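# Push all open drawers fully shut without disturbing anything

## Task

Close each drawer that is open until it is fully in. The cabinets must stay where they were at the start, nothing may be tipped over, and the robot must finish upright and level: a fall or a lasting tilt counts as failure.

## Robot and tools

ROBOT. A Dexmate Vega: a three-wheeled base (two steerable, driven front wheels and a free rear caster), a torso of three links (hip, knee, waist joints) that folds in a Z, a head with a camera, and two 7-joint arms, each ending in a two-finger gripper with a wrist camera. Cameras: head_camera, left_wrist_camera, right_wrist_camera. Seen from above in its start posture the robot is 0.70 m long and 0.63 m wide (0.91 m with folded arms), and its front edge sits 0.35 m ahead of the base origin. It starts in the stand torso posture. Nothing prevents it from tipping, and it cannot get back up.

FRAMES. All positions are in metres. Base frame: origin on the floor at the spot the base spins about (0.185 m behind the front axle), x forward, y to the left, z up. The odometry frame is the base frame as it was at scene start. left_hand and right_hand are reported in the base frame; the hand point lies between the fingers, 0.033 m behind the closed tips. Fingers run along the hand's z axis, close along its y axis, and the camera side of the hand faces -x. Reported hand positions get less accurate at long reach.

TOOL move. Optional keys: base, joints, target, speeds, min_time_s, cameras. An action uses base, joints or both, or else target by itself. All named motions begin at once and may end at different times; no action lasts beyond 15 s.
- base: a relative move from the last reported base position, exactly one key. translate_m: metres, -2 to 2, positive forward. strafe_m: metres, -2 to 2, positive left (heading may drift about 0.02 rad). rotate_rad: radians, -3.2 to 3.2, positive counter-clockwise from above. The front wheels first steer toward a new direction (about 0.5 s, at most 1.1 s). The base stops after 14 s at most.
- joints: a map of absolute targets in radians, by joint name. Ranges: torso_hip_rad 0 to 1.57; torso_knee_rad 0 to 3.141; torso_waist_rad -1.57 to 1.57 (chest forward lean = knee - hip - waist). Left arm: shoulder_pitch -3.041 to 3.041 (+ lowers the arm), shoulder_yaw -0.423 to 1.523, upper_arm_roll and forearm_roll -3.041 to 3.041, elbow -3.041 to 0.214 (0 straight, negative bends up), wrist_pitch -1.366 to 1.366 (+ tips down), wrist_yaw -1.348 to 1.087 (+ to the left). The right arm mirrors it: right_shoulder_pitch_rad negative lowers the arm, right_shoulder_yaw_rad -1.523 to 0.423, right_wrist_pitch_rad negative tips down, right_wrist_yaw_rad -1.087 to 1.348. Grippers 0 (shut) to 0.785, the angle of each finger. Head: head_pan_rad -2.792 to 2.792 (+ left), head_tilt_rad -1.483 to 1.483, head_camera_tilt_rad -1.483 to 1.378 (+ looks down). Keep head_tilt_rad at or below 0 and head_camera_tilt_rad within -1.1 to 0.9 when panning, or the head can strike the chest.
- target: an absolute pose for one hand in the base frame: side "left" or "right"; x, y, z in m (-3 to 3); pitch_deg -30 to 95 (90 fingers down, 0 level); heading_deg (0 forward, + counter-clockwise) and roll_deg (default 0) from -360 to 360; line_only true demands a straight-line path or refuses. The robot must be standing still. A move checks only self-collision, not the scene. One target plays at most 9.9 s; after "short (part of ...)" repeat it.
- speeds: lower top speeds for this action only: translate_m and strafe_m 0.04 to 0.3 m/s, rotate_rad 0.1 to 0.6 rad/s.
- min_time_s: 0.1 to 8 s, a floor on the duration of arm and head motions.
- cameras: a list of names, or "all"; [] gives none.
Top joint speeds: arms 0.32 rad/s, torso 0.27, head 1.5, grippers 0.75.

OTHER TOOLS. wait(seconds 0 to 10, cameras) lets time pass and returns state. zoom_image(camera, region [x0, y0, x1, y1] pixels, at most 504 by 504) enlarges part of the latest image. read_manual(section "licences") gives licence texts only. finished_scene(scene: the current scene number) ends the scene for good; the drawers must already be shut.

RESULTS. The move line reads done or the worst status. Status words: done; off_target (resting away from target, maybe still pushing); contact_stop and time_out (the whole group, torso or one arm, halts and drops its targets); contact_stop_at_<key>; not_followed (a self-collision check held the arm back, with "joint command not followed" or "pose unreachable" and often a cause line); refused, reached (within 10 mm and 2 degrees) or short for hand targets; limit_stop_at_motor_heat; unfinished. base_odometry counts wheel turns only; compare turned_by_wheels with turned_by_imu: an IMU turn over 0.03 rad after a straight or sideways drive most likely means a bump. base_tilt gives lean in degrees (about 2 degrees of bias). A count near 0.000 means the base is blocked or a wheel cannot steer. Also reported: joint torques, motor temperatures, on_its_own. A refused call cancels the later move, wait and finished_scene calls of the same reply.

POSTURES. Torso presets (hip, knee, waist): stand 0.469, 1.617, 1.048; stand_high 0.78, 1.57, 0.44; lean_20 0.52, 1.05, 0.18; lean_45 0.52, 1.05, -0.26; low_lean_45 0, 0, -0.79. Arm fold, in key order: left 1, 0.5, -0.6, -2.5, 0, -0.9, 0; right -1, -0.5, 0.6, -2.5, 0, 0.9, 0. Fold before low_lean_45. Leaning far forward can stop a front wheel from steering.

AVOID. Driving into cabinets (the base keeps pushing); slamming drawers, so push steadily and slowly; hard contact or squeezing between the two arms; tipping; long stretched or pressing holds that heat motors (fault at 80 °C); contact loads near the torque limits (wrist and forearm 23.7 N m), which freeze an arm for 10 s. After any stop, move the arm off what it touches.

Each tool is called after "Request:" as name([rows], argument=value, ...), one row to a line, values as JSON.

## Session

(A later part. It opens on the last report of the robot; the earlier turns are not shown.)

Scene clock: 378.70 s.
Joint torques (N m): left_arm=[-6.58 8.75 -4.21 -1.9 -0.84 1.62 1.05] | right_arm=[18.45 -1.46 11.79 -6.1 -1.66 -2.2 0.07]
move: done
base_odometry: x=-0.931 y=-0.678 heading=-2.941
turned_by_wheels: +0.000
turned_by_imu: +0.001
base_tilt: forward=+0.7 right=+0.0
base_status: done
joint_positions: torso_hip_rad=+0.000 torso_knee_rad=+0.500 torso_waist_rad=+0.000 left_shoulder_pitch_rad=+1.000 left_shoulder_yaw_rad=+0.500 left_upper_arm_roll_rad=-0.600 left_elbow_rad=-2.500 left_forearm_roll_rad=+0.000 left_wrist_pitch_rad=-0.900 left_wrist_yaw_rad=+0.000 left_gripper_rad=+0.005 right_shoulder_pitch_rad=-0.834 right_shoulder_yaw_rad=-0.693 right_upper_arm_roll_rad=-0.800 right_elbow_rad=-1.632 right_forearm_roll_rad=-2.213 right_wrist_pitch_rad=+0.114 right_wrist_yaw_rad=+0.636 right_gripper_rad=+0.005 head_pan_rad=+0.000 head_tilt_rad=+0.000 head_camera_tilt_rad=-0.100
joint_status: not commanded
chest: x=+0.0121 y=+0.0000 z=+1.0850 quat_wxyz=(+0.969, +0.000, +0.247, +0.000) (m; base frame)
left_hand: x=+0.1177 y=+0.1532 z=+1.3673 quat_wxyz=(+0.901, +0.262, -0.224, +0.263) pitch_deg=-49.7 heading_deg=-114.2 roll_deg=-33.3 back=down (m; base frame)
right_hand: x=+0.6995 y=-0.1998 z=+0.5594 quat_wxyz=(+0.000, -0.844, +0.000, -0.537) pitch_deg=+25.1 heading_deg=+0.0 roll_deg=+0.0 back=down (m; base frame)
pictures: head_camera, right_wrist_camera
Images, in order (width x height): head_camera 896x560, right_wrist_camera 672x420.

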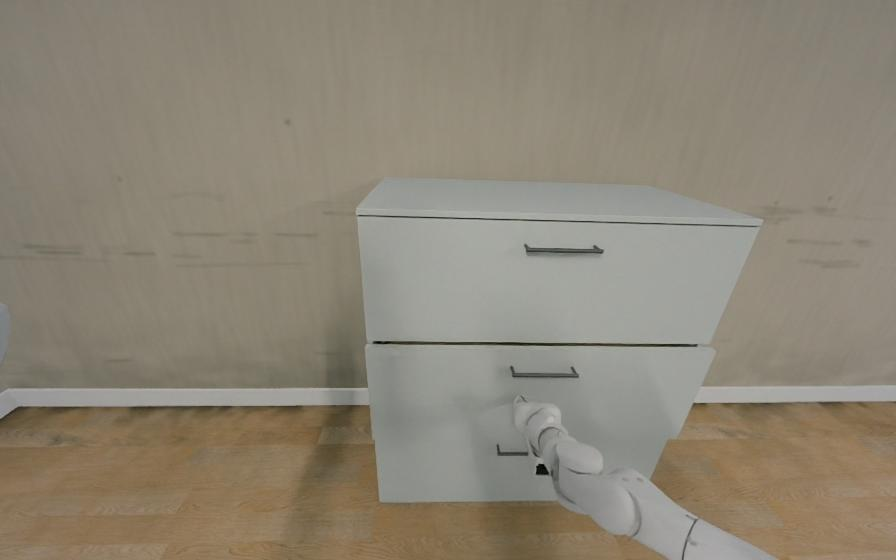

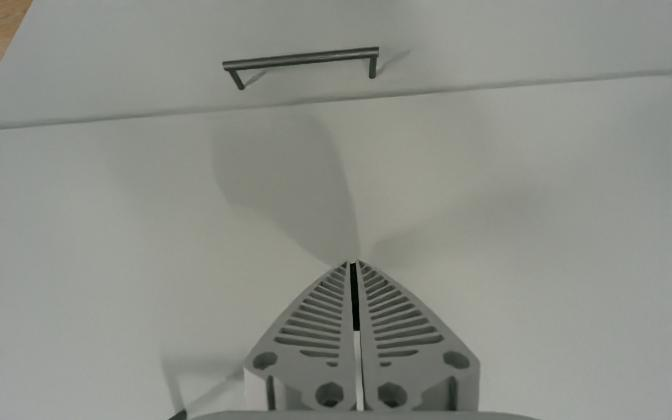

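Request:
move(base={"translate_m": 0.015}, speeds={"translate_m": 0.04}, cameras=["head_camera","right_wrist_camera"])

Request:
zoom_image(camera="head_camera", region=[340, 290, 480, 400])

Request:
zoom_image(camera="head_camera", region=[640, 290, 780, 400])

Scene clock: 386.57 s.
Joint torques (N m): left_arm=[-7.75 7.2 -5.31 -3.55 -0.8 2.32 1.01] | right_arm=[18.57 -1.57 11.95 -6.14 -1.55 -1.96 -0.02]
move: done
base_odometry: x=-0.946 y=-0.681 heading=-2.941
turned_by_wheels: +0.000
turned_by_imu: +0.001
base_tilt: forward=+0.7 right=-0.1
base_status: done
joint_positions: torso_hip_rad=+0.000 torso_knee_rad=+0.500 torso_waist_rad=+0.000 left_shoulder_pitch_rad=+1.000 left_shoulder_yaw_rad=+0.500 left_upper_arm_roll_rad=-0.600 left_elbow_rad=-2.500 left_forearm_roll_rad=+0.000 left_wrist_pitch_rad=-0.900 left_wrist_yaw_rad=+0.000 left_gripper_rad=+0.005 right_shoulder_pitch_rad=-0.834 right_shoulder_yaw_rad=-0.693 right_upper_arm_roll_rad=-0.800 right_elbow_rad=-1.632 right_forearm_roll_rad=-2.213 right_wrist_pitch_rad=+0.114 right_wrist_yaw_rad=+0.636 right_gripper_rad=+0.005 head_pan_rad=+0.000 head_tilt_rad=+0.000 head_camera_tilt_rad=-0.100
joint_status: not commanded
chest: x=+0.0121 y=+0.0000 z=+1.0850 quat_wxyz=(+0.969, +0.000, +0.247, +0.000) (m; base frame)
left_hand: x=+0.1177 y=+0.1532 z=+1.3673 quat_wxyz=(+0.901, +0.262, -0.224, +0.263) pitch_deg=-49.7 heading_deg=-114.2 roll_deg=-33.3 back=down (m; base frame)
right_hand: x=+0.6995 y=-0.1998 z=+0.5595 quat_wxyz=(+0.000, -0.844, +0.000, -0.537) pitch_deg=+25.1 heading_deg=+0.0 roll_deg=+0.0 back=down (m; base frame)
pictures: head_camera, right_wrist_camera
Images, in order (width x height): head_camera 896x560, right_wrist_camera 672x420.

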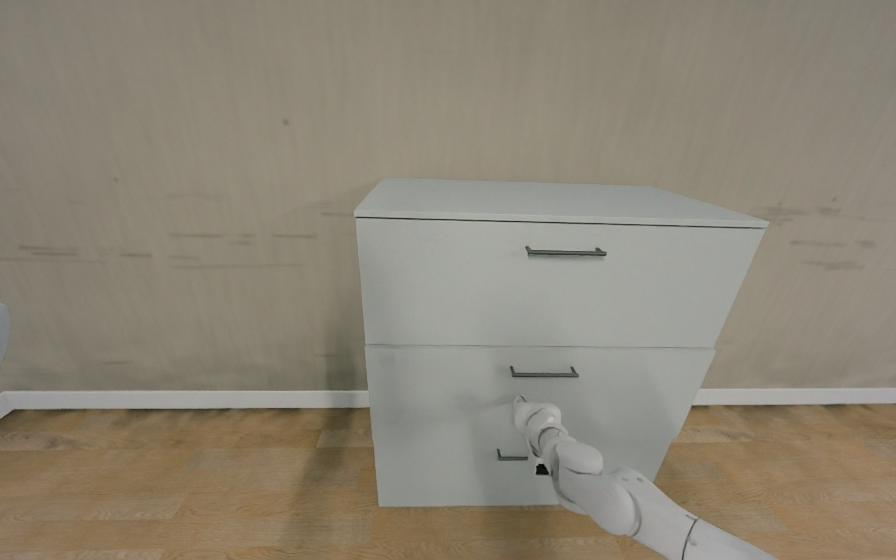

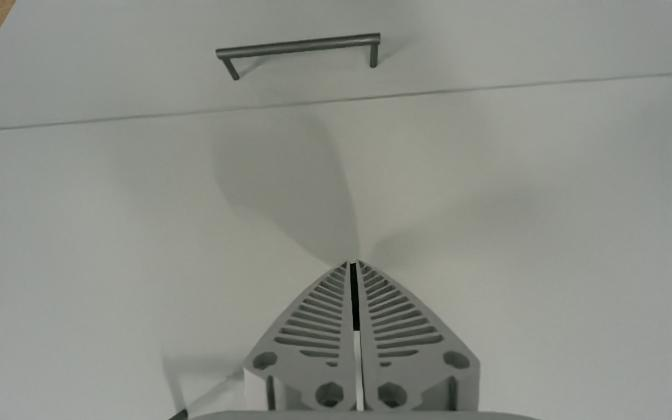

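Scaled by 3.600 from the camera's 896x560 image, which has a finer 960x600 frame.

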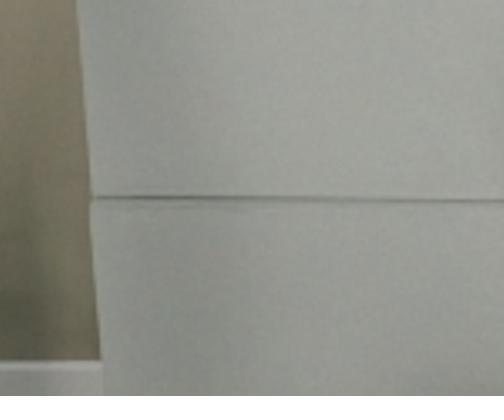

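Scaled by 3.600 from the camera's 896x560 image, which has a finer 960x600 frame.

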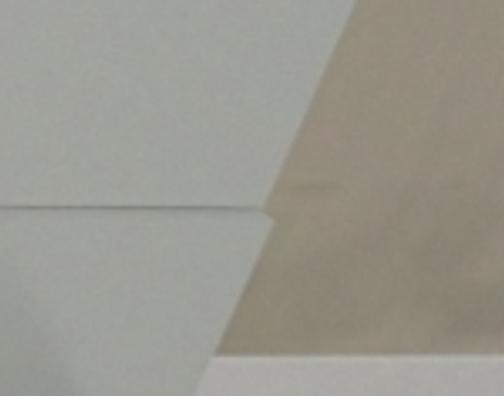

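Request:
move(base={"translate_m": 0.01}, speeds={"translate_m": 0.04}, cameras=["head_camera","right_wrist_camera"])

Request:
zoom_image(camera="head_camera", region=[640, 290, 780, 400])

Request:
move(base={"translate_m": 0.01}, speeds={"translate_m": 0.04}, cameras=["head_camera","right_wrist_camera"])

Request:
zoom_image(camera="head_camera", region=[640, 290, 780, 400])

Scene clock: 393.20 s.
Joint torques (N m): left_arm=[-6.79 7.1 -5.89 -2.48 -0.67 1.49 0.99] | right_arm=[18.11 -1.6 11.67 -4.75 -1.59 -2.38 0]
move: done
base_odometry: x=-0.955 y=-0.683 heading=-2.940
turned_by_wheels: +0.000
turned_by_imu: +0.001
base_tilt: forward=+0.7 right=-0.1
base_status: done
joint_positions: torso_hip_rad=+0.000 torso_knee_rad=+0.500 torso_waist_rad=+0.000 left_shoulder_pitch_rad=+1.000 left_shoulder_yaw_rad=+0.500 left_upper_arm_roll_rad=-0.600 left_elbow_rad=-2.500 left_forearm_roll_rad=+0.000 left_wrist_pitch_rad=-0.900 left_wrist_yaw_rad=+0.000 left_gripper_rad=+0.005 right_shoulder_pitch_rad=-0.834 right_shoulder_yaw_rad=-0.693 right_upper_arm_roll_rad=-0.800 right_elbow_rad=-1.632 right_forearm_roll_rad=-2.213 right_wrist_pitch_rad=+0.114 right_wrist_yaw_rad=+0.636 right_gripper_rad=+0.005 head_pan_rad=+0.000 head_tilt_rad=+0.000 head_camera_tilt_rad=-0.100
joint_status: not commanded
chest: x=+0.0121 y=+0.0000 z=+1.0850 quat_wxyz=(+0.969, +0.000, +0.247, +0.000) (m; base frame)
left_hand: x=+0.1177 y=+0.1532 z=+1.3673 quat_wxyz=(+0.901, +0.262, -0.224, +0.263) pitch_deg=-49.7 heading_deg=-114.2 roll_deg=-33.3 back=down (m; base frame)
right_hand: x=+0.6996 y=-0.1998 z=+0.5594 quat_wxyz=(+0.000, -0.844, +0.000, -0.537) pitch_deg=+25.1 heading_deg=+0.0 roll_deg=+0.0 back=down (m; base frame)
pictures: head_camera, right_wrist_camera
Images, in order (width x height): head_camera 896x560, right_wrist_camera 672x420.

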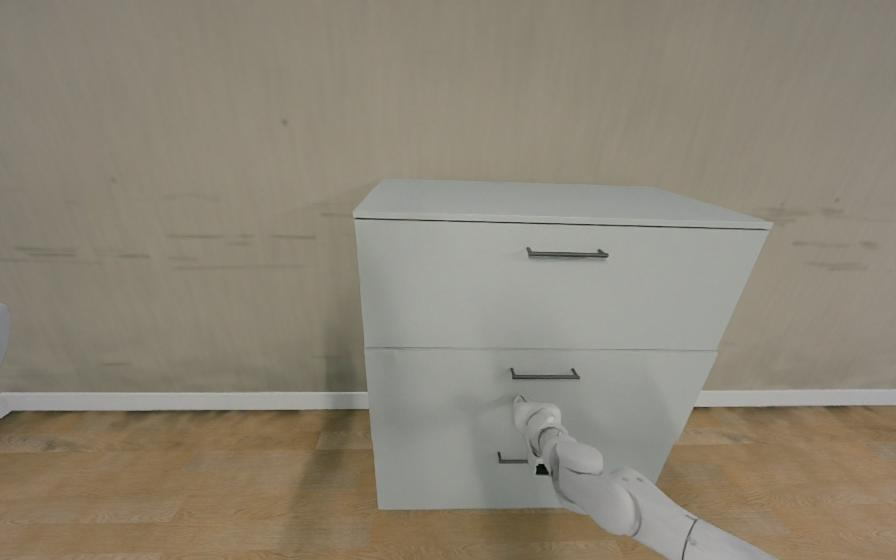

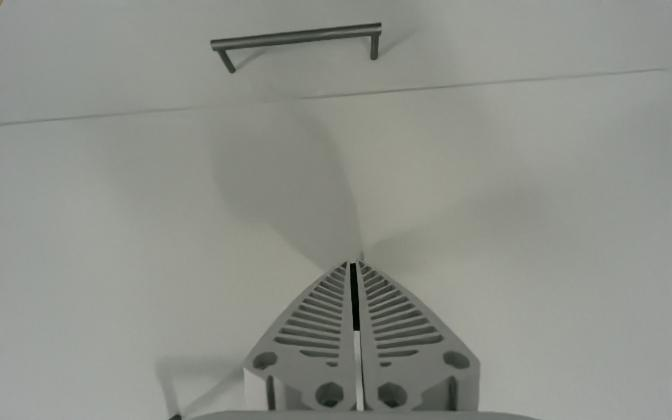

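Scaled by 3.600 from the camera's 896x560 image, which has a finer 960x600 frame.

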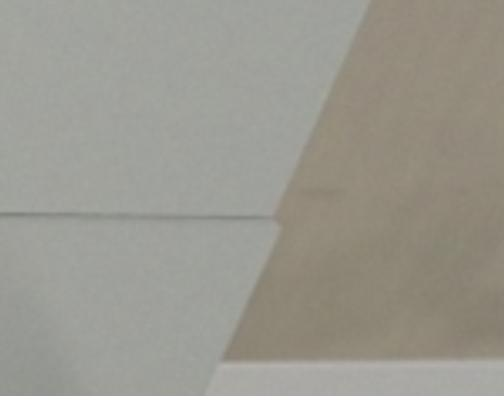

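Scene clock: 394.30 s.
Joint torques (N m): left_arm=[-8.41 5.91 -3.81 -3.81 -0.75 0.31 0.87] | right_arm=[17.7 -1.85 12.49 -5.29 -1.83 -1.94 -0.09]
move: done
base_odometry: x=-0.965 y=-0.685 heading=-2.940
turned_by_wheels: +0.000
turned_by_imu: +0.000
base_tilt: forward=+0.7 right=-0.1
base_status: done
joint_positions: torso_hip_rad=+0.000 torso_knee_rad=+0.500 torso_waist_rad=+0.000 left_shoulder_pitch_rad=+1.000 left_shoulder_yaw_rad=+0.500 left_upper_arm_roll_rad=-0.600 left_elbow_rad=-2.500 left_forearm_roll_rad=+0.000 left_wrist_pitch_rad=-0.900 left_wrist_yaw_rad=+0.000 left_gripper_rad=+0.005 right_shoulder_pitch_rad=-0.834 right_shoulder_yaw_rad=-0.693 right_upper_arm_roll_rad=-0.800 right_elbow_rad=-1.632 right_forearm_roll_rad=-2.213 right_wrist_pitch_rad=+0.114 right_wrist_yaw_rad=+0.636 right_gripper_rad=+0.005 head_pan_rad=+0.000 head_tilt_rad=+0.000 head_camera_tilt_rad=-0.100
joint_status: not commanded
chest: x=+0.0121 y=+0.0000 z=+1.0850 quat_wxyz=(+0.969, +0.000, +0.247, +0.000) (m; base frame)
left_hand: x=+0.1177 y=+0.1532 z=+1.3673 quat_wxyz=(+0.901, +0.262, -0.224, +0.263) pitch_deg=-49.7 heading_deg=-114.2 roll_deg=-33.3 back=down (m; base frame)
right_hand: x=+0.6995 y=-0.1998 z=+0.5594 quat_wxyz=(+0.000, -0.844, +0.000, -0.537) pitch_deg=+25.1 heading_deg=+0.0 roll_deg=+0.0 back=down (m; base frame)
pictures: head_camera, right_wrist_camera
Images, in order (width x height): head_camera 896x560, right_wrist_camera 672x420.

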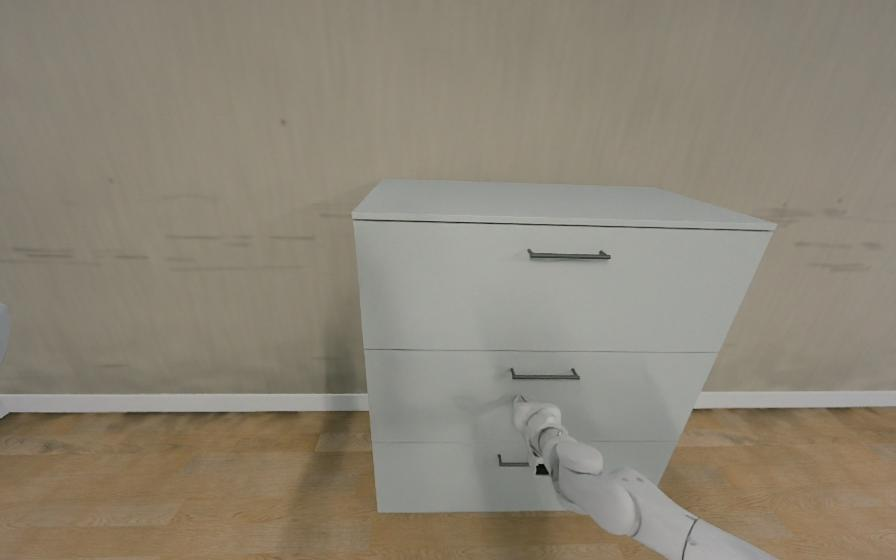

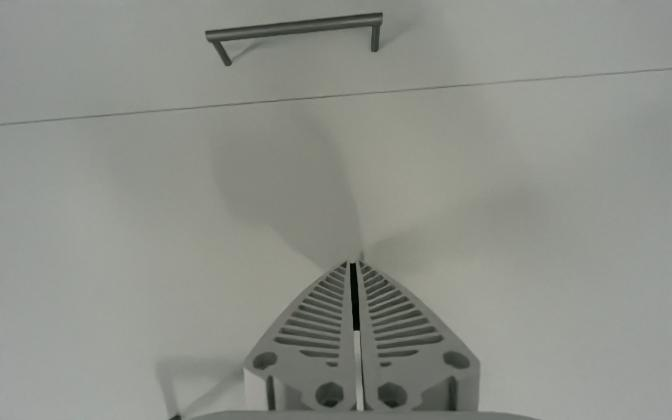

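Scaled by 3.600 from the camera's 896x560 image, which has a finer 960x600 frame.

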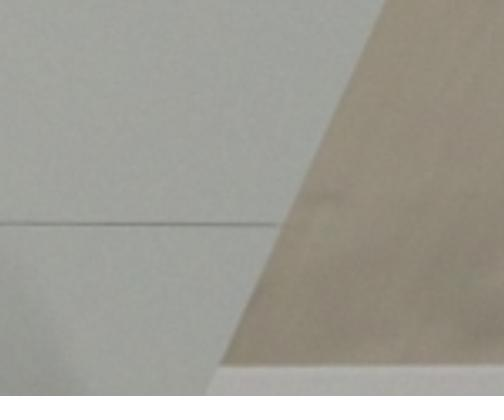

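Nearly flush. One more small nudge to get the contact signature.

Request:
move(base={"translate_m": 0.01}, speeds={"translate_m": 0.04}, cameras=["head_camera","right_wrist_camera"])

Request:
zoom_image(camera="head_camera", region=[640, 290, 780, 400])

Scene clock: 398.70 s.
Joint torques (N m): left_arm=[-7.85 6.99 -6.62 -1.55 -0.35 1.27 0.95] | right_arm=[20.94 -1.92 16.02 -5.6 -3.47 -5.17 -0.35]
move: done
base_odometry: x=-0.975 y=-0.687 heading=-2.941
turned_by_wheels: +0.000
turned_by_imu: +0.000
base_tilt: forward=+0.6 right=-0.1
base_status: done
joint_positions: torso_hip_rad=+0.000 torso_knee_rad=+0.500 torso_waist_rad=+0.000 left_shoulder_pitch_rad=+1.000 left_shoulder_yaw_rad=+0.500 left_upper_arm_roll_rad=-0.600 left_elbow_rad=-2.500 left_forearm_roll_rad=+0.000 left_wrist_pitch_rad=-0.900 left_wrist_yaw_rad=+0.000 left_gripper_rad=+0.005 right_shoulder_pitch_rad=-0.834 right_shoulder_yaw_rad=-0.693 right_upper_arm_roll_rad=-0.801 right_elbow_rad=-1.632 right_forearm_roll_rad=-2.213 right_wrist_pitch_rad=+0.114 right_wrist_yaw_rad=+0.636 right_gripper_rad=+0.005 head_pan_rad=+0.000 head_tilt_rad=+0.000 head_camera_tilt_rad=-0.100
joint_status: not commanded
chest: x=+0.0119 y=+0.0000 z=+1.0850 quat_wxyz=(+0.969, +0.000, +0.247, +0.000) (m; base frame)
left_hand: x=+0.1174 y=+0.1532 z=+1.3674 quat_wxyz=(+0.901, +0.262, -0.224, +0.263) pitch_deg=-49.7 heading_deg=-114.2 roll_deg=-33.2 back=down (m; base frame)
right_hand: x=+0.6991 y=-0.1997 z=+0.5591 quat_wxyz=(+0.000, -0.844, +0.000, -0.536) pitch_deg=+25.1 heading_deg=+0.0 roll_deg=+0.0 back=down (m; base frame)
pictures: head_camera, right_wrist_camera
Images, in order (width x height): head_camera 896x560, right_wrist_camera 672x420.

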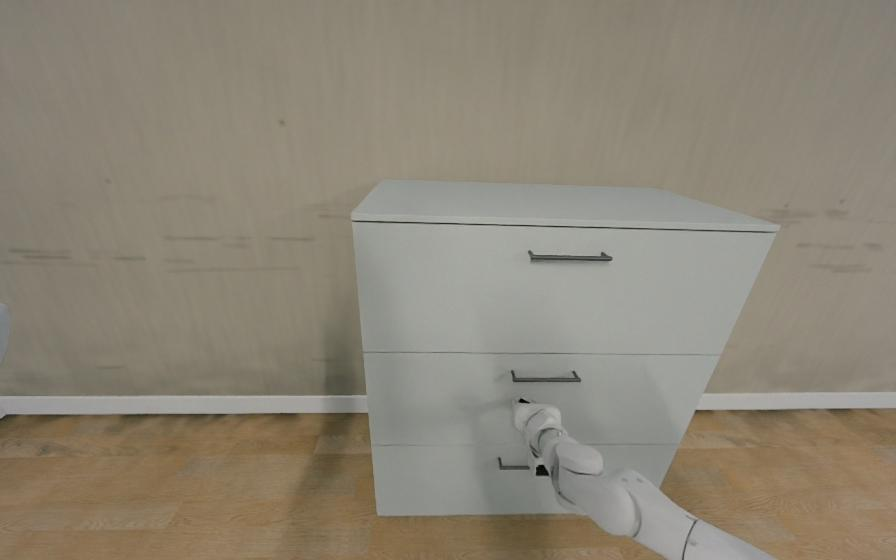

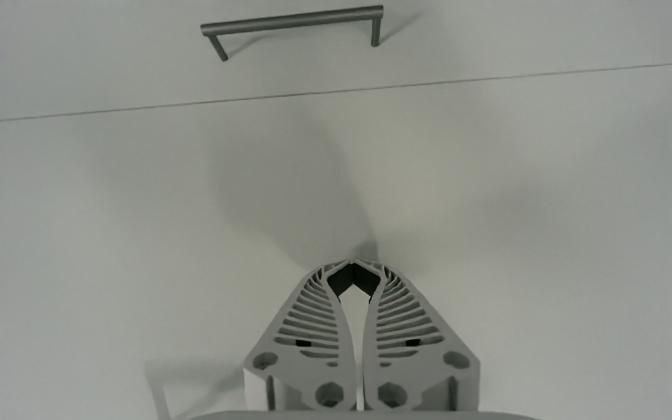

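Scaled by 3.600 from the camera's 896x560 image, which has a finer 960x600 frame.

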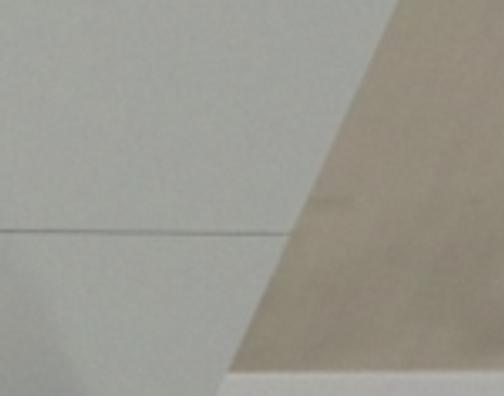

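Flush. Back off.

Request:
move(base={"translate_m": -0.35}, speeds={"translate_m": 0.2}, cameras=["head_camera"])

Request:
zoom_image(camera="head_camera", region=[330, 130, 720, 450])

Scene clock: 405.60 s.
Joint torques (N m): left_arm=[-6.34 7.1 -4.52 -4 -0.29 2.74 0.89] | right_arm=[18.23 -1.66 11.91 -5.01 -1.54 -2.24 -0.08]
move: done
base_odometry: x=-0.632 y=-0.617 heading=-2.941
turned_by_wheels: -0.001
turned_by_imu: +0.000
base_tilt: forward=+0.7 right=-0.1
base_status: done
joint_positions: torso_hip_rad=+0.000 torso_knee_rad=+0.500 torso_waist_rad=+0.000 left_shoulder_pitch_rad=+1.000 left_shoulder_yaw_rad=+0.500 left_upper_arm_roll_rad=-0.600 left_elbow_rad=-2.500 left_forearm_roll_rad=+0.000 left_wrist_pitch_rad=-0.900 left_wrist_yaw_rad=+0.000 left_gripper_rad=+0.005 right_shoulder_pitch_rad=-0.834 right_shoulder_yaw_rad=-0.693 right_upper_arm_roll_rad=-0.800 right_elbow_rad=-1.632 right_forearm_roll_rad=-2.213 right_wrist_pitch_rad=+0.114 right_wrist_yaw_rad=+0.636 right_gripper_rad=+0.005 head_pan_rad=+0.000 head_tilt_rad=+0.000 head_camera_tilt_rad=-0.100
joint_status: not commanded
chest: x=+0.0121 y=+0.0000 z=+1.0850 quat_wxyz=(+0.969, +0.000, +0.247, +0.000) (m; base frame)
left_hand: x=+0.1177 y=+0.1532 z=+1.3673 quat_wxyz=(+0.901, +0.262, -0.224, +0.263) pitch_deg=-49.7 heading_deg=-114.2 roll_deg=-33.3 back=down (m; base frame)
right_hand: x=+0.6995 y=-0.1998 z=+0.5594 quat_wxyz=(+0.000, -0.844, +0.000, -0.537) pitch_deg=+25.1 heading_deg=+0.0 roll_deg=+0.0 back=down (m; base frame)
pictures: head_camera
Images, in order (width x height): head_camera 896x560.

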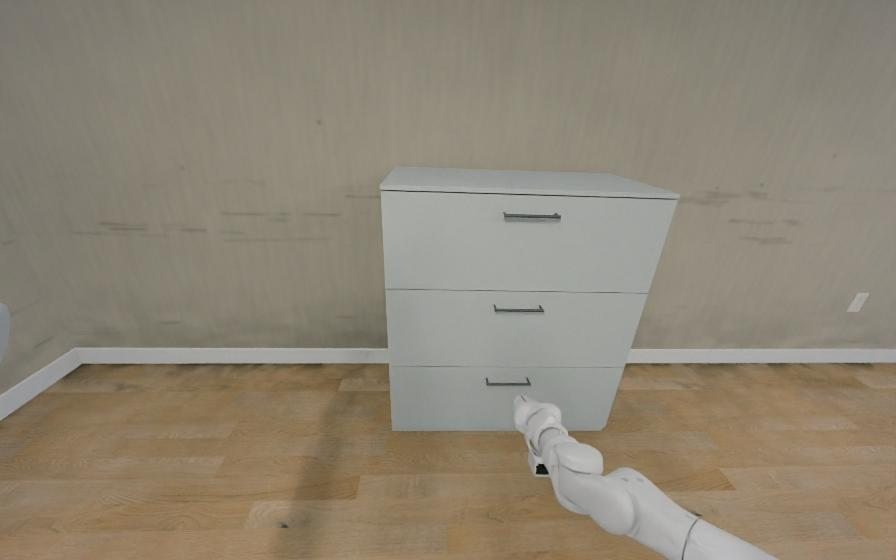

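Scaled by 1.292 from the camera's 896x560 image, which has a finer 960x600 frame.

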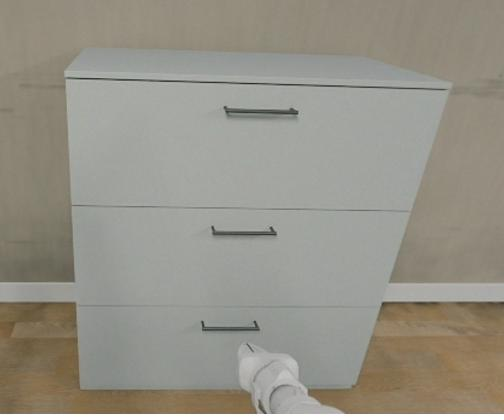

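Request:
finished_scene(scene=3)

The scene is finished: the task was done.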